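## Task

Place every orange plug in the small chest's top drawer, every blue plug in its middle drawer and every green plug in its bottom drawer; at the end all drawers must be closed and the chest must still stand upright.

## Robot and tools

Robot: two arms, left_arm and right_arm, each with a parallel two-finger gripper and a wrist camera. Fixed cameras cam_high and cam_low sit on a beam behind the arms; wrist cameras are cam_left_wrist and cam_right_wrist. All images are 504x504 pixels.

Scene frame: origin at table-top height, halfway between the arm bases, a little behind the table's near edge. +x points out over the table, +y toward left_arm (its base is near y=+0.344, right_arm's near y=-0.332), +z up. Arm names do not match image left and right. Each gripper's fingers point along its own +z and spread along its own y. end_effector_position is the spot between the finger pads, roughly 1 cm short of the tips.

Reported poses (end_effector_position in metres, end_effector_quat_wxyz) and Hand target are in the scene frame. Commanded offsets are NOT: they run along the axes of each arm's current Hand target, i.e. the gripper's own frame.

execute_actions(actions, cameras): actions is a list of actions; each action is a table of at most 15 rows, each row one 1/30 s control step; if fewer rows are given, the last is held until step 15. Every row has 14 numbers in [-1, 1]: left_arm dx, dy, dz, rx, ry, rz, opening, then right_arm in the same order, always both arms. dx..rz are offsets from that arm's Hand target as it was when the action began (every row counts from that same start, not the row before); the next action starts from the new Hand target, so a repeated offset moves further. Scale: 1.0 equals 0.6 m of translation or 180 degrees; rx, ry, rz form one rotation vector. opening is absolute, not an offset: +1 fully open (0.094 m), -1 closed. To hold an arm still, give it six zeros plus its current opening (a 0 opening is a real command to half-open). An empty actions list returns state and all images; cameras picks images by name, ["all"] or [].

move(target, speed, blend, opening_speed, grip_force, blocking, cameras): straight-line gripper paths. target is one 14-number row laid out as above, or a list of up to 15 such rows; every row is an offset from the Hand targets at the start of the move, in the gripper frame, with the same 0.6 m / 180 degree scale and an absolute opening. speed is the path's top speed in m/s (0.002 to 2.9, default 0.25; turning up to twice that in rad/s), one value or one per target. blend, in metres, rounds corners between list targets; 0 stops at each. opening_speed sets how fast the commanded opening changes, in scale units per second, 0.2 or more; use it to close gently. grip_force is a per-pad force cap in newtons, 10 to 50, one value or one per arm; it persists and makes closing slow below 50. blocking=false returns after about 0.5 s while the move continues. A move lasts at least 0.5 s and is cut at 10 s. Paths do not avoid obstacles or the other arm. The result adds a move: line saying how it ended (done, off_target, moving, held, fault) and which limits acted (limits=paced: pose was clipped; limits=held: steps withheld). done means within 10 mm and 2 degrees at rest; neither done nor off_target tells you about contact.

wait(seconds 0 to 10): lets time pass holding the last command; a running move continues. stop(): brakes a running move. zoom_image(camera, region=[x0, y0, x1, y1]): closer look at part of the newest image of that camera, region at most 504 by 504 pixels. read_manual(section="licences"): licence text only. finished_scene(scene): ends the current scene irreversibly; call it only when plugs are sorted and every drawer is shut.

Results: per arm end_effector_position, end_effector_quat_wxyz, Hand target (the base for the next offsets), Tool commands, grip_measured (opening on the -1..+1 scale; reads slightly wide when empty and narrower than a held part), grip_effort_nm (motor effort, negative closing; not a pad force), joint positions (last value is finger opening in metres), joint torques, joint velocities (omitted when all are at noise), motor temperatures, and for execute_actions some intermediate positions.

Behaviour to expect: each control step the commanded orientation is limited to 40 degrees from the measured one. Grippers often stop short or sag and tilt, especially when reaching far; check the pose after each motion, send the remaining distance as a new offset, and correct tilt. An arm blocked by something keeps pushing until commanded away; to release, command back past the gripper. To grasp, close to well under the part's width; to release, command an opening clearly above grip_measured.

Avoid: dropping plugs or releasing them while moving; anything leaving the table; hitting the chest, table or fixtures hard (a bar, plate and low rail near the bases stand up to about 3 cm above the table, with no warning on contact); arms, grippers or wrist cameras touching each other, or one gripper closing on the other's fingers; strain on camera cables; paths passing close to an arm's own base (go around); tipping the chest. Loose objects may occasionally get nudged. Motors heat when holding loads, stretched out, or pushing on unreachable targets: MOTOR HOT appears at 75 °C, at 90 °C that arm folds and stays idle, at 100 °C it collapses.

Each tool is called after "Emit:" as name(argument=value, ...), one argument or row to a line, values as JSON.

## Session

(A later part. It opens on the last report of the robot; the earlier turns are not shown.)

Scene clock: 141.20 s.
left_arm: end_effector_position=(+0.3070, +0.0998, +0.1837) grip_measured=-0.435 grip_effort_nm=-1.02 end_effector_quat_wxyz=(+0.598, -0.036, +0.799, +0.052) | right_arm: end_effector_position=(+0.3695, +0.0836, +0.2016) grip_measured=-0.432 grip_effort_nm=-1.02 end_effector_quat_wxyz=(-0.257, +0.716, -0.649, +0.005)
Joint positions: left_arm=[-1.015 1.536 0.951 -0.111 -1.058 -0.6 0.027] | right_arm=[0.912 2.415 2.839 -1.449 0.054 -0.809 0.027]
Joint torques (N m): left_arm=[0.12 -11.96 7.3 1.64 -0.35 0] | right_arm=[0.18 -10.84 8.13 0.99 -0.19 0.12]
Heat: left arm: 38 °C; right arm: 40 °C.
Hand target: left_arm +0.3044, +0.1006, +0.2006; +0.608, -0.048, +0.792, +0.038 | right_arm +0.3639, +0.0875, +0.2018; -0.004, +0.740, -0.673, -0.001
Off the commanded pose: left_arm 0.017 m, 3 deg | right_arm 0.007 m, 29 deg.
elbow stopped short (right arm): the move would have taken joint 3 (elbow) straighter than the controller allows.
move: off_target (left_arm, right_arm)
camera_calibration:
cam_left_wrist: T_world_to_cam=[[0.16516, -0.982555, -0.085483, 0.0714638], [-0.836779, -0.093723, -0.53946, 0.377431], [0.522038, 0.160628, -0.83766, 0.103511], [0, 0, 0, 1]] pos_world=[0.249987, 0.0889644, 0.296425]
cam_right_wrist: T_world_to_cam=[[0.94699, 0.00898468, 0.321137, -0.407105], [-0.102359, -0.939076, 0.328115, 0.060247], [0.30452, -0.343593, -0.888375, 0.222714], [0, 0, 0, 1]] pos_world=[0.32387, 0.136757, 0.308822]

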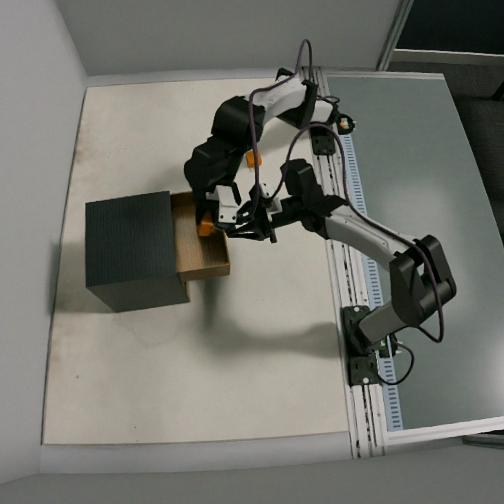

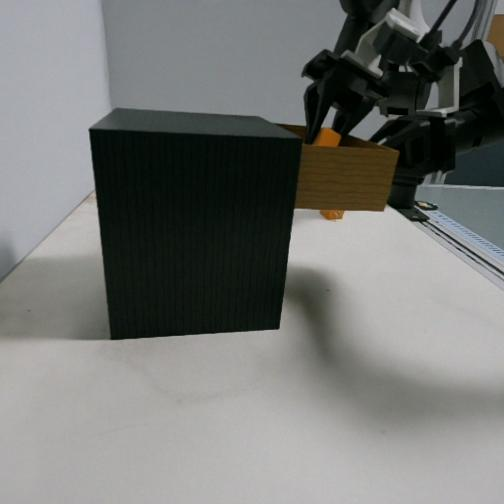

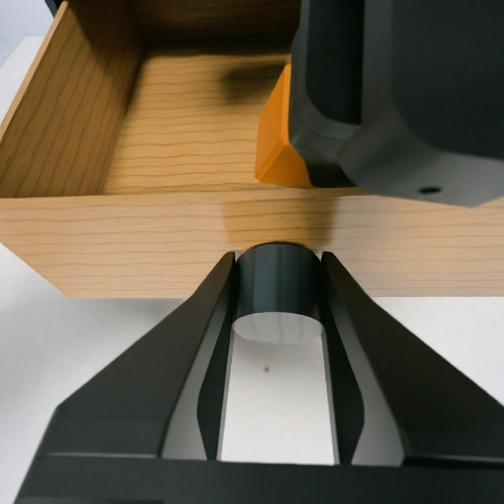

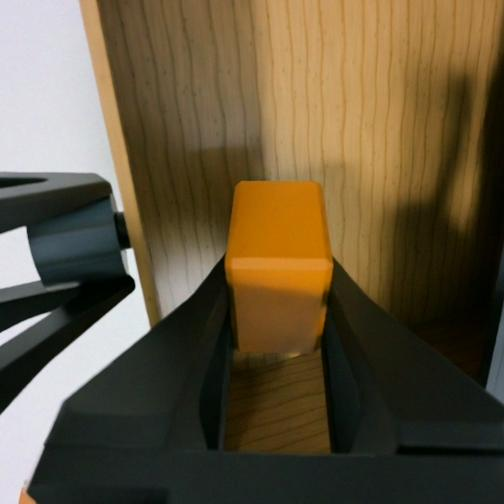

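Emit:
move(
  target=[
    [0,0,0,0,0,0,-0.8,0,0,0.01,0,0,0,-0.05],
    [0,0,0,0,0,0,-0.8,0,0,-0.14,0,0,0,-0.05],
    [0,0,0,0,0,0,-0.8,0.218,0.1,-0.14,0,0,0,-0.05],
    [0,0,0,0,0,0,-0.8,0.44,0.249,0.12,0,0,-0.03,0.3],
  ],
  opening_speed=1.0,
  speed=[0.2,0.15,0.3,0.3],
  blend=[0,0.02,0.03,0],
  cameras=["all"],
)

Scene clock: 148.90 s.
left_arm: end_effector_position=(+0.3060, +0.0999, +0.1840) grip_measured=-0.435 grip_effort_nm=-1.02 end_effector_quat_wxyz=(+0.598, -0.037, +0.799, +0.052) | right_arm: end_effector_position=(+0.2410, -0.1899, +0.1199) grip_measured=+0.298 grip_effort_nm=0.10 end_effector_quat_wxyz=(+0.016, +0.769, -0.639, +0.002)
Joint positions: left_arm=[-1.018 1.534 0.951 -0.116 -1.061 -0.604 0.027] | right_arm=[0.604 1.555 1.377 -1.391 0.029 -1.181 0.061]
Joint torques (N m): left_arm=[0.34 -11.51 7.36 1.67 -0.34 0.02] | right_arm=[-0.79 -8.53 5.78 0.34 -0.2 -0.09]
Heat: left arm: 39 °C; right arm: 41 °C.
Hand target: left_arm +0.3044, +0.1006, +0.2005; +0.608, -0.048, +0.792, +0.038 | right_arm +0.2403, -0.1888, +0.1274; -0.004, +0.770, -0.638, +0.000
Off the commanded pose: left_arm 0.017 m, 3 deg | right_arm 0.008 m, 2 deg.
elbow stopped short (right arm): the move would have taken joint 3 (elbow) straighter than the controller allows.
move: off_target (left_arm)
camera_calibration:
cam_left_wrist: T_world_to_cam=[[0.165899, -0.982483, -0.084879, 0.0713759], [-0.836585, -0.094646, -0.539599, 0.376787], [0.522114, 0.160528, -0.837632, 0.104166], [0, 0, 0, 1]] pos_world=[0.248987, 0.0890655, 0.296625]
cam_right_wrist: T_world_to_cam=[[0.986931, 0.145483, -0.0692882, -0.193627], [0.153638, -0.719876, 0.676885, -0.24485], [0.0485966, -0.678684, -0.73282, 0.0744858], [0, 0, 0, 1]] pos_world=[0.225096, -0.0975401, 0.206904]

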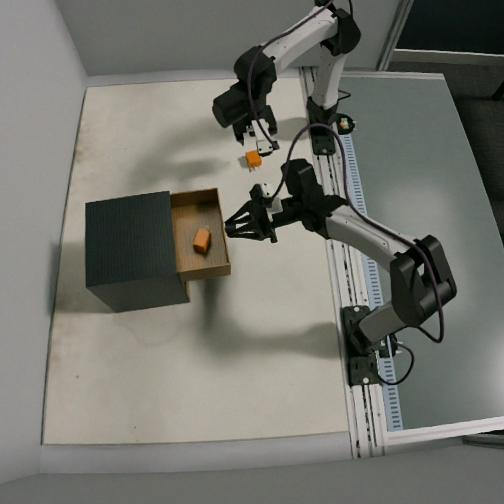

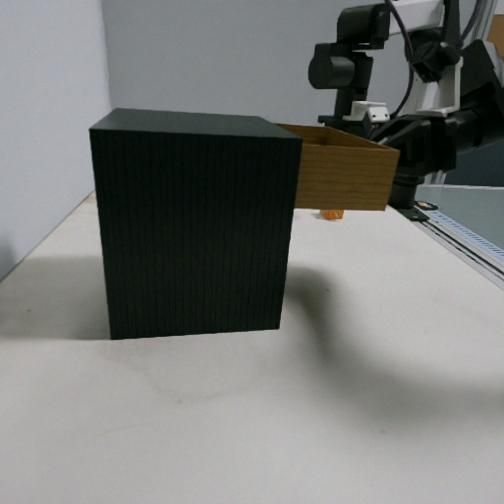

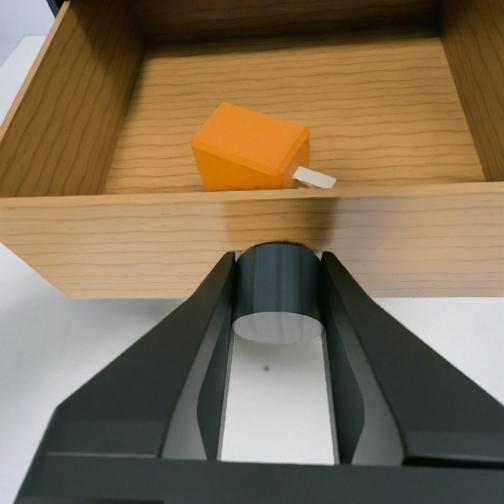

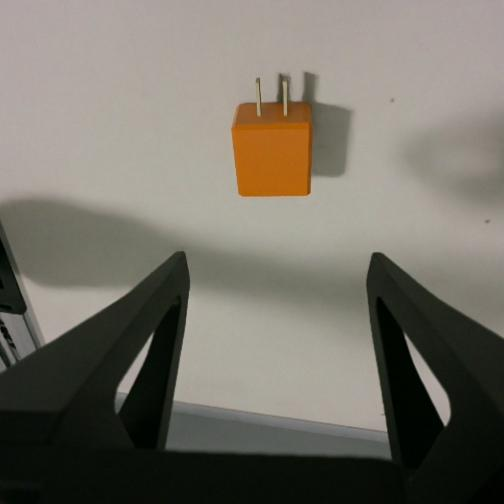

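Emit:
move(
  target=[
    [0,0,0,0,0,0,-0.8,0.016,0.006,0.178,0,0,0,0.3],
    [0,0,0,0,0,0,-0.8,0.016,0.006,0.178,0,0,0,-0.6],
    [0,0,0,0,0,0,-0.8,0,0,-0.269,0,0,0.02,-0.6],
    [0,0,0,0,0,0,-0.8,-0.3525,-0.281,-0.269,0,0,0.067,-0.6],
  ],
  opening_speed=1.2,
  speed=[0.2,0.2,0.25,0.25],
  blend=[0,0,0.02,0],
  cameras=["all"],
)

Scene clock: 155.57 s.
left_arm: end_effector_position=(+0.3060, +0.0999, +0.1840) grip_measured=-0.435 grip_effort_nm=-1.02 end_effector_quat_wxyz=(+0.598, -0.037, +0.799, +0.052) | right_arm: end_effector_position=(+0.3620, +0.0427, +0.2769) grip_measured=-0.428 grip_effort_nm=-1.02 end_effector_quat_wxyz=(-0.307, +0.669, -0.677, -0.011)
Joint positions: left_arm=[-1.018 1.534 0.951 -0.116 -1.061 -0.604 0.027] | right_arm=[0.868 2.25 2.836 -1.506 0.033 -0.739 0.027]
Joint torques (N m): left_arm=[0.14 -11.86 7.54 1.64 -0.38 0.03] | right_arm=[-0.01 -10.33 7.9 1.59 -0.02 0.11]
Heat: left arm: 40 °C; right arm: 40 °C.
Hand target: left_arm +0.3044, +0.1006, +0.2005; +0.608, -0.048, +0.792, +0.038 | right_arm +0.3656, +0.0494, +0.2910; -0.004, +0.699, -0.715, -0.001
Off the commanded pose: left_arm 0.017 m, 3 deg | right_arm 0.016 m, 35 deg.
elbow stopped short (right arm): the move would have taken joint 3 (elbow) straighter than the controller allows.
move: off_target (left_arm, right_arm)
camera_calibration:
cam_left_wrist: T_world_to_cam=[[0.165899, -0.982483, -0.084879, 0.0713759], [-0.836585, -0.094646, -0.539599, 0.376787], [0.522114, 0.160528, -0.837632, 0.104166], [0, 0, 0, 1]] pos_world=[0.248987, 0.0890655, 0.296625]
cam_right_wrist: T_world_to_cam=[[0.932682, -0.117602, 0.340989, -0.418702], [-0.198609, -0.95658, 0.213331, 0.0636588], [0.301095, -0.266693, -0.915542, 0.283196], [0, 0, 0, 1]] pos_world=[0.31789, 0.0871811, 0.38847]

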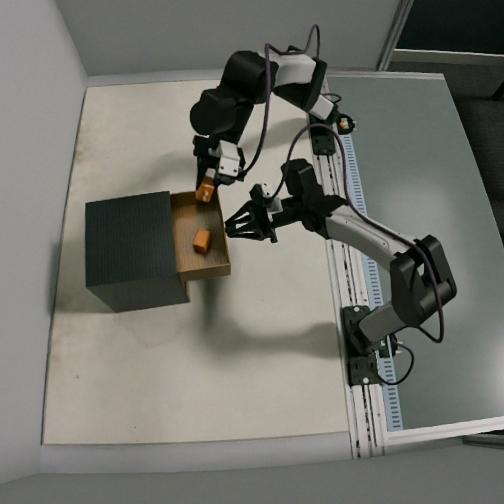

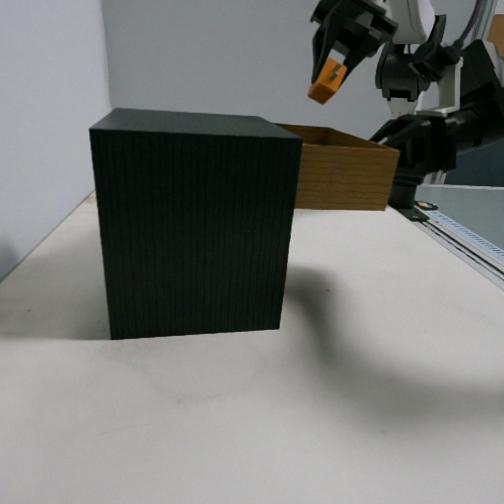

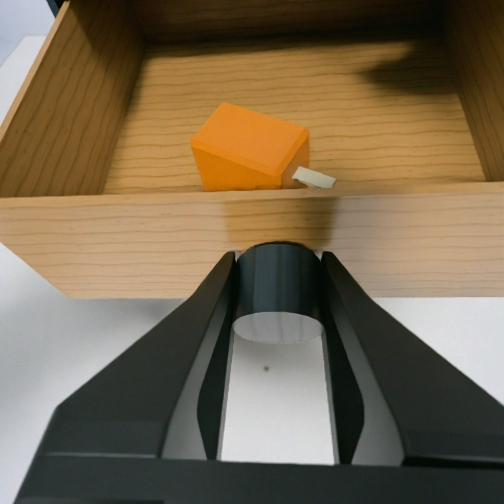

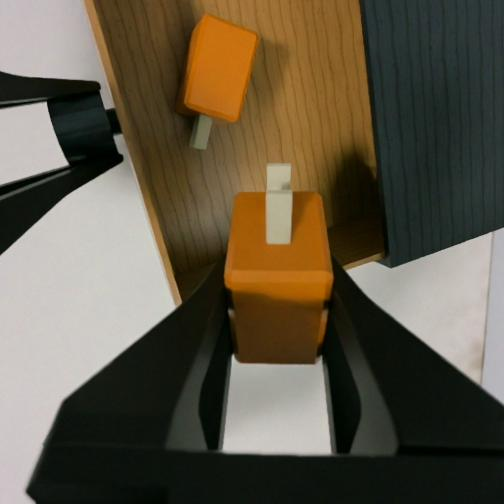

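Emit:
move(
  target=[
    [0,0,0,0,0,0,-0.8,-0.024,-0.017,0.02,0,0,0,-0.6],
    [0,0,0,0,0,0,-0.8,-0.024,-0.017,0.15,0,0,0,-0.6],
    [0,0,0,0,0,0,-0.8,-0.024,-0.017,0.15,0,0,0,-0.05],
    [0,0,0,0,0,0,-0.8,-0.024,-0.017,-0.03,0,0,0,-0.05],
    [0,0,0,0,0,0,-0.8,0.24,0.15,-0.03,0,0,0,-0.05],
  ],
  opening_speed=1.0,
  speed=[0.15,0.15,0.2,0.2,0.3],
  blend=[0.01,0,0,0.02,0],
  cameras=["all"],
)

Scene clock: 163.20 s.
left_arm: end_effector_position=(+0.3059, +0.1001, +0.1838) grip_measured=-0.435 grip_effort_nm=-1.02 end_effector_quat_wxyz=(+0.597, -0.037, +0.799, +0.053) | right_arm: end_effector_position=(+0.2758, -0.0920, +0.3000) grip_measured=-0.052 grip_effort_nm=0.10 end_effector_quat_wxyz=(-0.230, +0.677, -0.699, +0.012)
Joint positions: left_arm=[-1.018 1.534 0.951 -0.117 -1.061 -0.604 0.027] | right_arm=[0.8 1.666 2.159 -1.571 0.042 -0.785 0.045]
Joint torques (N m): left_arm=[0.43 -11.86 7.39 1.7 -0.41 0.04] | right_arm=[-0.51 -7.69 5.19 1.17 -0.17 -0.06]
Heat: left arm: 40 °C; right arm: 40 °C.
Hand target: left_arm +0.3044, +0.1006, +0.2005; +0.608, -0.048, +0.792, +0.038 | right_arm +0.2723, -0.0928, +0.3078; -0.004, +0.699, -0.715, -0.001
Off the commanded pose: left_arm 0.017 m, 3 deg | right_arm 0.008 m, 26 deg.
elbow stopped short (right arm): the move would have taken joint 3 (elbow) straighter than the controller allows.
joint read past its limit (right arm) — joint 4 (wrist pitch), lower limit.
joint sent to its limit (right arm) — joint 4 (wrist pitch), lower limit. The joint targets are off in orientation, not in position.
move: off_target (left_arm, right_arm); target 3's new opening was sent with right_arm's hand 0.006 m and 26 deg from that target
camera_calibration:
cam_left_wrist: T_world_to_cam=[[0.165972, -0.982345, -0.086327, 0.0717562], [-0.837003, -0.0940447, -0.539056, 0.376569], [0.52142, 0.161724, -0.837834, 0.104123], [0, 0, 0, 1]] pos_world=[0.248988, 0.0890644, 0.296424]
cam_right_wrist: T_world_to_cam=[[0.956151, -0.10308, 0.274133, -0.347119], [-0.2016, -0.910612, 0.360753, -0.126393], [0.212442, -0.4002, -0.891464, 0.299327], [0, 0, 0, 1]] pos_world=[0.242828, -0.031085, 0.407593]

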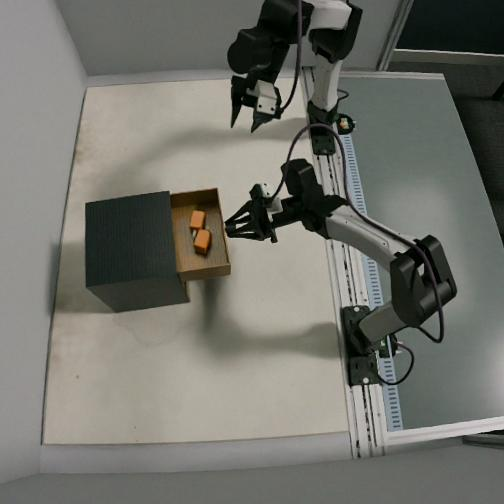

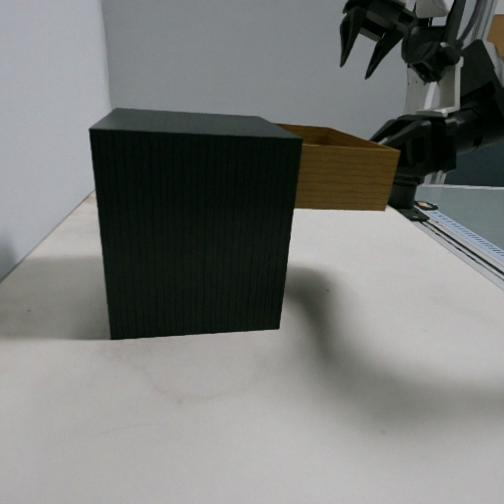

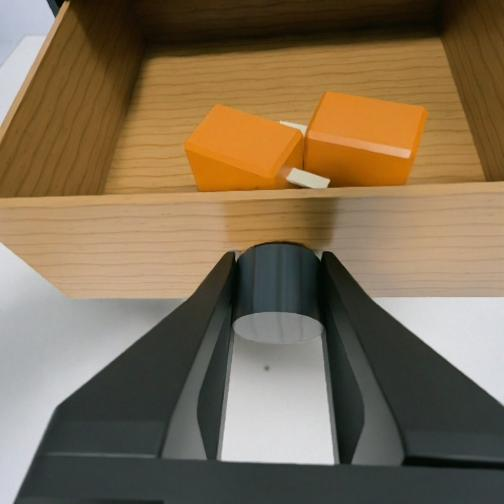

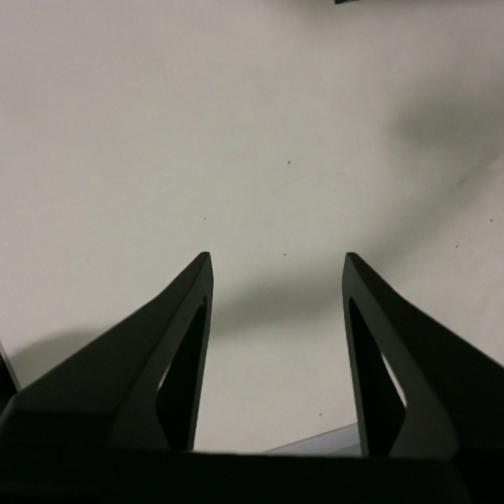

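Close the top drawer while holding the knob, then release and back off.

Emit:
move(
  target=[
    [-0.057,0,0.194,0,0,0,-0.8,0,0,0,0,0,0,0],
    [-0.057,0,0.194,0,0,0,0.4,0,0,0,0,0,0,0],
    [0.0,0,0.0,0,0,0,0.4,0,0,0,0,0,0,0],
  ],
  opening_speed=1.5,
  speed=[0.12,0.2,0.2],
  cameras=["all"],
)

Emit:
zoom_image(
  camera="cam_left_wrist",
  region=[0, 0, 504, 350],
)

Emit:
zoom_image(
  camera="cam_high",
  region=[70, 170, 240, 330],
)

Scene clock: 168.70 s.
left_arm: end_effector_position=(+0.3054, +0.0984, +0.1822) grip_measured=+0.397 grip_effort_nm=0.14 end_effector_quat_wxyz=(+0.594, -0.024, +0.803, +0.053) | right_arm: end_effector_position=(+0.2758, -0.0920, +0.3000) grip_measured=-0.002 grip_effort_nm=0.10 end_effector_quat_wxyz=(-0.230, +0.678, -0.698, +0.012)
Joint positions: left_arm=[-1.018 1.531 0.947 -0.115 -1.043 -0.581 0.066] | right_arm=[0.8 1.666 2.159 -1.571 0.042 -0.785 0.047]
Joint torques (N m): left_arm=[0.32 -11.32 7.58 1.68 -0.54 -0.16] | right_arm=[-0.51 -7.69 5.19 1.17 -0.17 -0.06]
Heat: left arm: 40 °C; right arm: 39 °C.
Hand target: left_arm +0.3044, +0.1006, +0.2005; +0.608, -0.048, +0.792, +0.038 | right_arm +0.2723, -0.0928, +0.3078; -0.004, +0.699, -0.715, -0.001
Off the commanded pose: left_arm 0.019 m, 4 deg | right_arm 0.009 m, 26 deg.
joint read past its limit (right arm) — joint 4 (wrist pitch), lower limit.
joint sent to its limit (right arm) — joint 4 (wrist pitch), lower limit. The joint targets are off in orientation, not in position.
move: off_target (left_arm, right_arm); target 2's new opening was sent with left_arm's hand 0.017 m and 3 deg from that target
camera_calibration:
cam_left_wrist: T_world_to_cam=[[0.145369, -0.984034, -0.102691, 0.0794918], [-0.844787, -0.0694283, -0.53058, 0.373563], [0.514979, 0.163882, -0.841391, 0.105706], [0, 0, 0, 1]] pos_world=[0.249589, 0.0868352, 0.295308]
cam_right_wrist: T_world_to_cam=[[0.956164, -0.102282, 0.274389, -0.347106], [-0.201005, -0.910651, 0.360987, -0.126653], [0.212951, -0.400316, -0.891291, 0.299151], [0, 0, 0, 1]] pos_world=[0.242728, -0.0310846, 0.407593]

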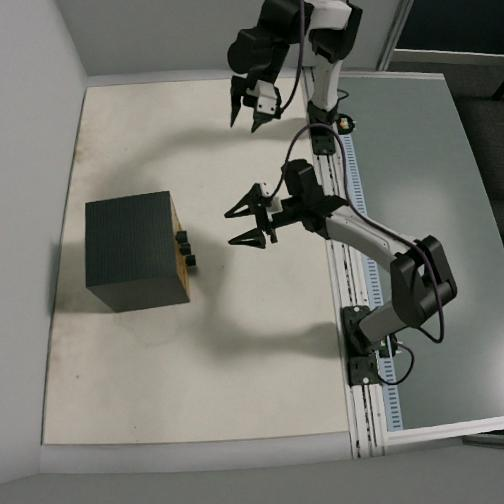

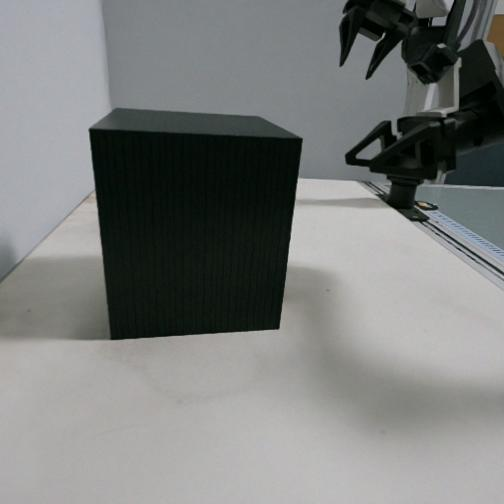

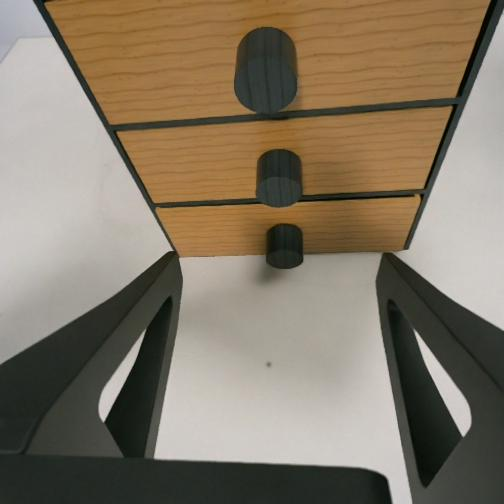

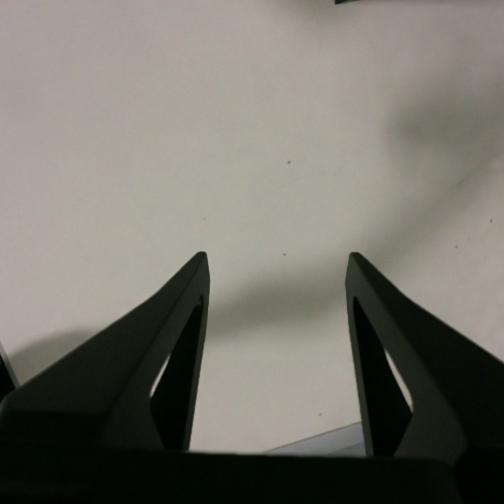

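Scaled by 1.000.

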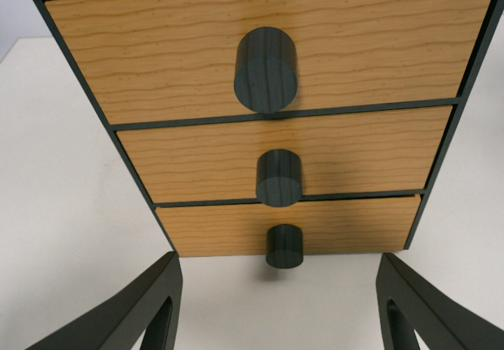

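Scaled by 2.965 from the camera's 504x504 image, which has a finer 720x720 frame.

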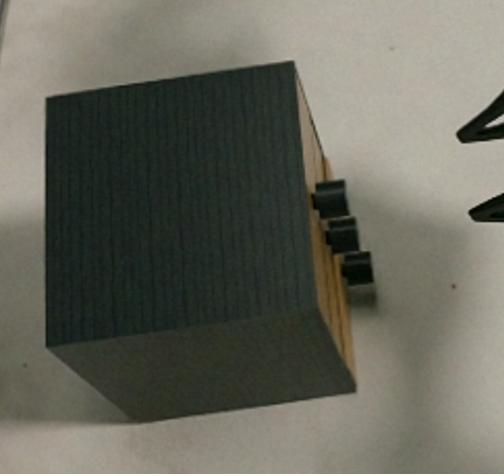

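Emit:
move(
  target=[
    [0.212,-0.078,0.144,0,0,0,-1,0,0,0,0,0,0,0],
    [0.178,-0.078,0.272,0,0,0,-1,0,0,0,0,0,0,0],
    [0.212,-0.078,0.1,0,0,0,-1,0,0,0,0,0,0,0],
    [0.1,0.0,0.0,0,0,0,-1,0,0,0,0,0,0,0],
  ],
  speed=[0.25,0.1,0.2,0.25],
  blend=[0,0,0.02,0],
  cameras=["all"],
)

Emit:
zoom_image(
  camera="cam_left_wrist",
  region=[0, 0, 504, 350],
)

Emit:
zoom_image(
  camera="cam_high",
  region=[150, 180, 220, 310],
)

Scene clock: 175.60 s.
left_arm: end_effector_position=(+0.2888, +0.1007, +0.1290) grip_measured=-0.995 grip_effort_nm=-0.26 end_effector_quat_wxyz=(+0.596, -0.029, +0.801, +0.051) | right_arm: end_effector_position=(+0.2758, -0.0920, +0.3000) grip_measured=-0.002 grip_effort_nm=0.10 end_effector_quat_wxyz=(-0.230, +0.678, -0.698, +0.012)
Joint positions: left_arm=[-1.07 1.597 0.788 0.055 -1.088 -0.657 0] | right_arm=[0.8 1.666 2.159 -1.571 0.042 -0.785 0.047]
Joint torques (N m): left_arm=[-0.05 -9.76 7.25 1.66 -0.53 -0.21] | right_arm=[-0.51 -7.69 5.19 1.16 -0.17 -0.05]
Motor temperatures (°C): left_arm=[18 41 31 27 19 20 22] | right_arm=[18 38 30 21 16 20 21]
Heat: left arm: 41 °C; right arm: 38 °C.
Hand target: left_arm +0.2890, +0.0988, +0.1425; +0.608, -0.048, +0.792, +0.038 | right_arm +0.2723, -0.0928, +0.3078; -0.004, +0.699, -0.715, -0.001
Off the commanded pose: left_arm 0.014 m, 3 deg | right_arm 0.009 m, 26 deg.
joint read past its limit (right arm) — joint 4 (wrist pitch), lower limit.
joint sent to its limit (right arm) — joint 4 (wrist pitch), lower limit. The joint targets are off in orientation, not in position.
move: off_target (left_arm, right_arm)
camera_calibration:
cam_left_wrist: T_world_to_cam=[[0.150381, -0.984295, -0.0924638, 0.075972], [-0.840565, -0.078065, -0.536056, 0.331954], [0.520419, 0.158334, -0.839103, 0.0678674], [0, 0, 0, 1]] pos_world=[0.232285, 0.0899471, 0.241918]
cam_right_wrist: T_world_to_cam=[[0.956164, -0.102282, 0.274389, -0.347106], [-0.201005, -0.910651, 0.360987, -0.126653], [0.212951, -0.400316, -0.891291, 0.299151], [0, 0, 0, 1]] pos_world=[0.242728, -0.0310846, 0.407593]

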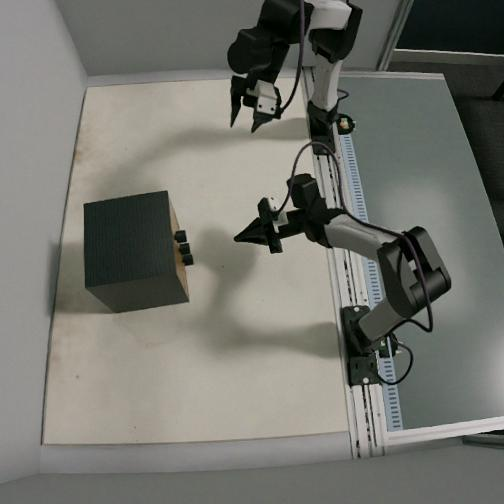

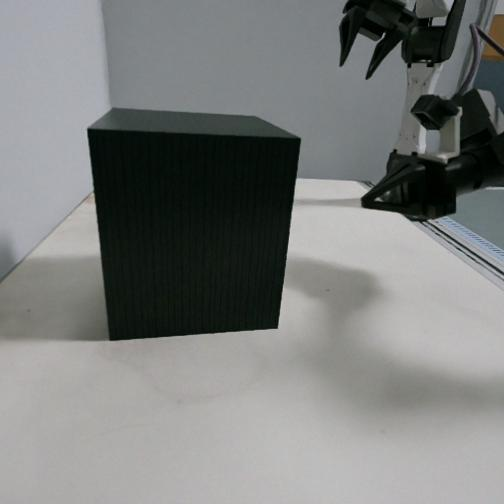

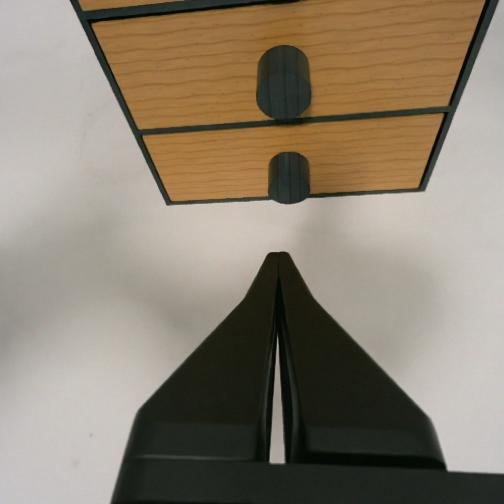

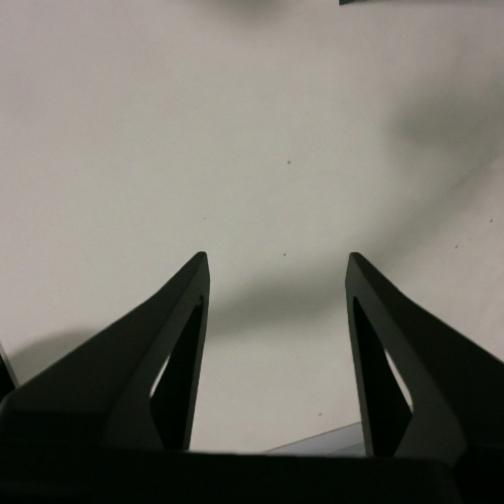

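Scaled by 1.000.

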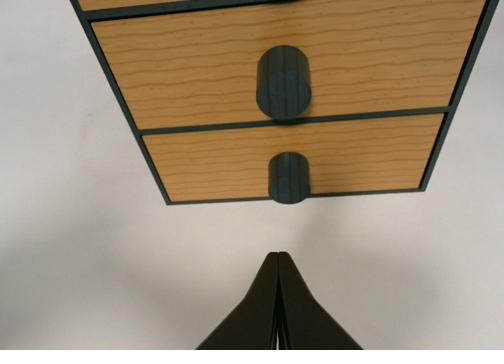

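Scaled by 3.877 from the camera's 504x504 image, which has a finer 720x720 frame.

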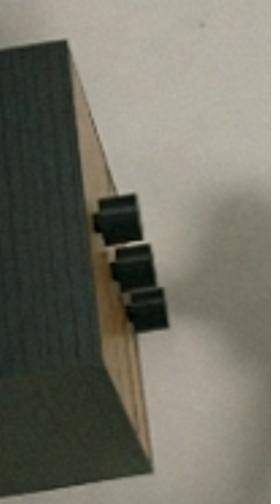

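All flush now.

Emit:
finished_scene(
  scene=2,
)

The scene is finished: the task was done.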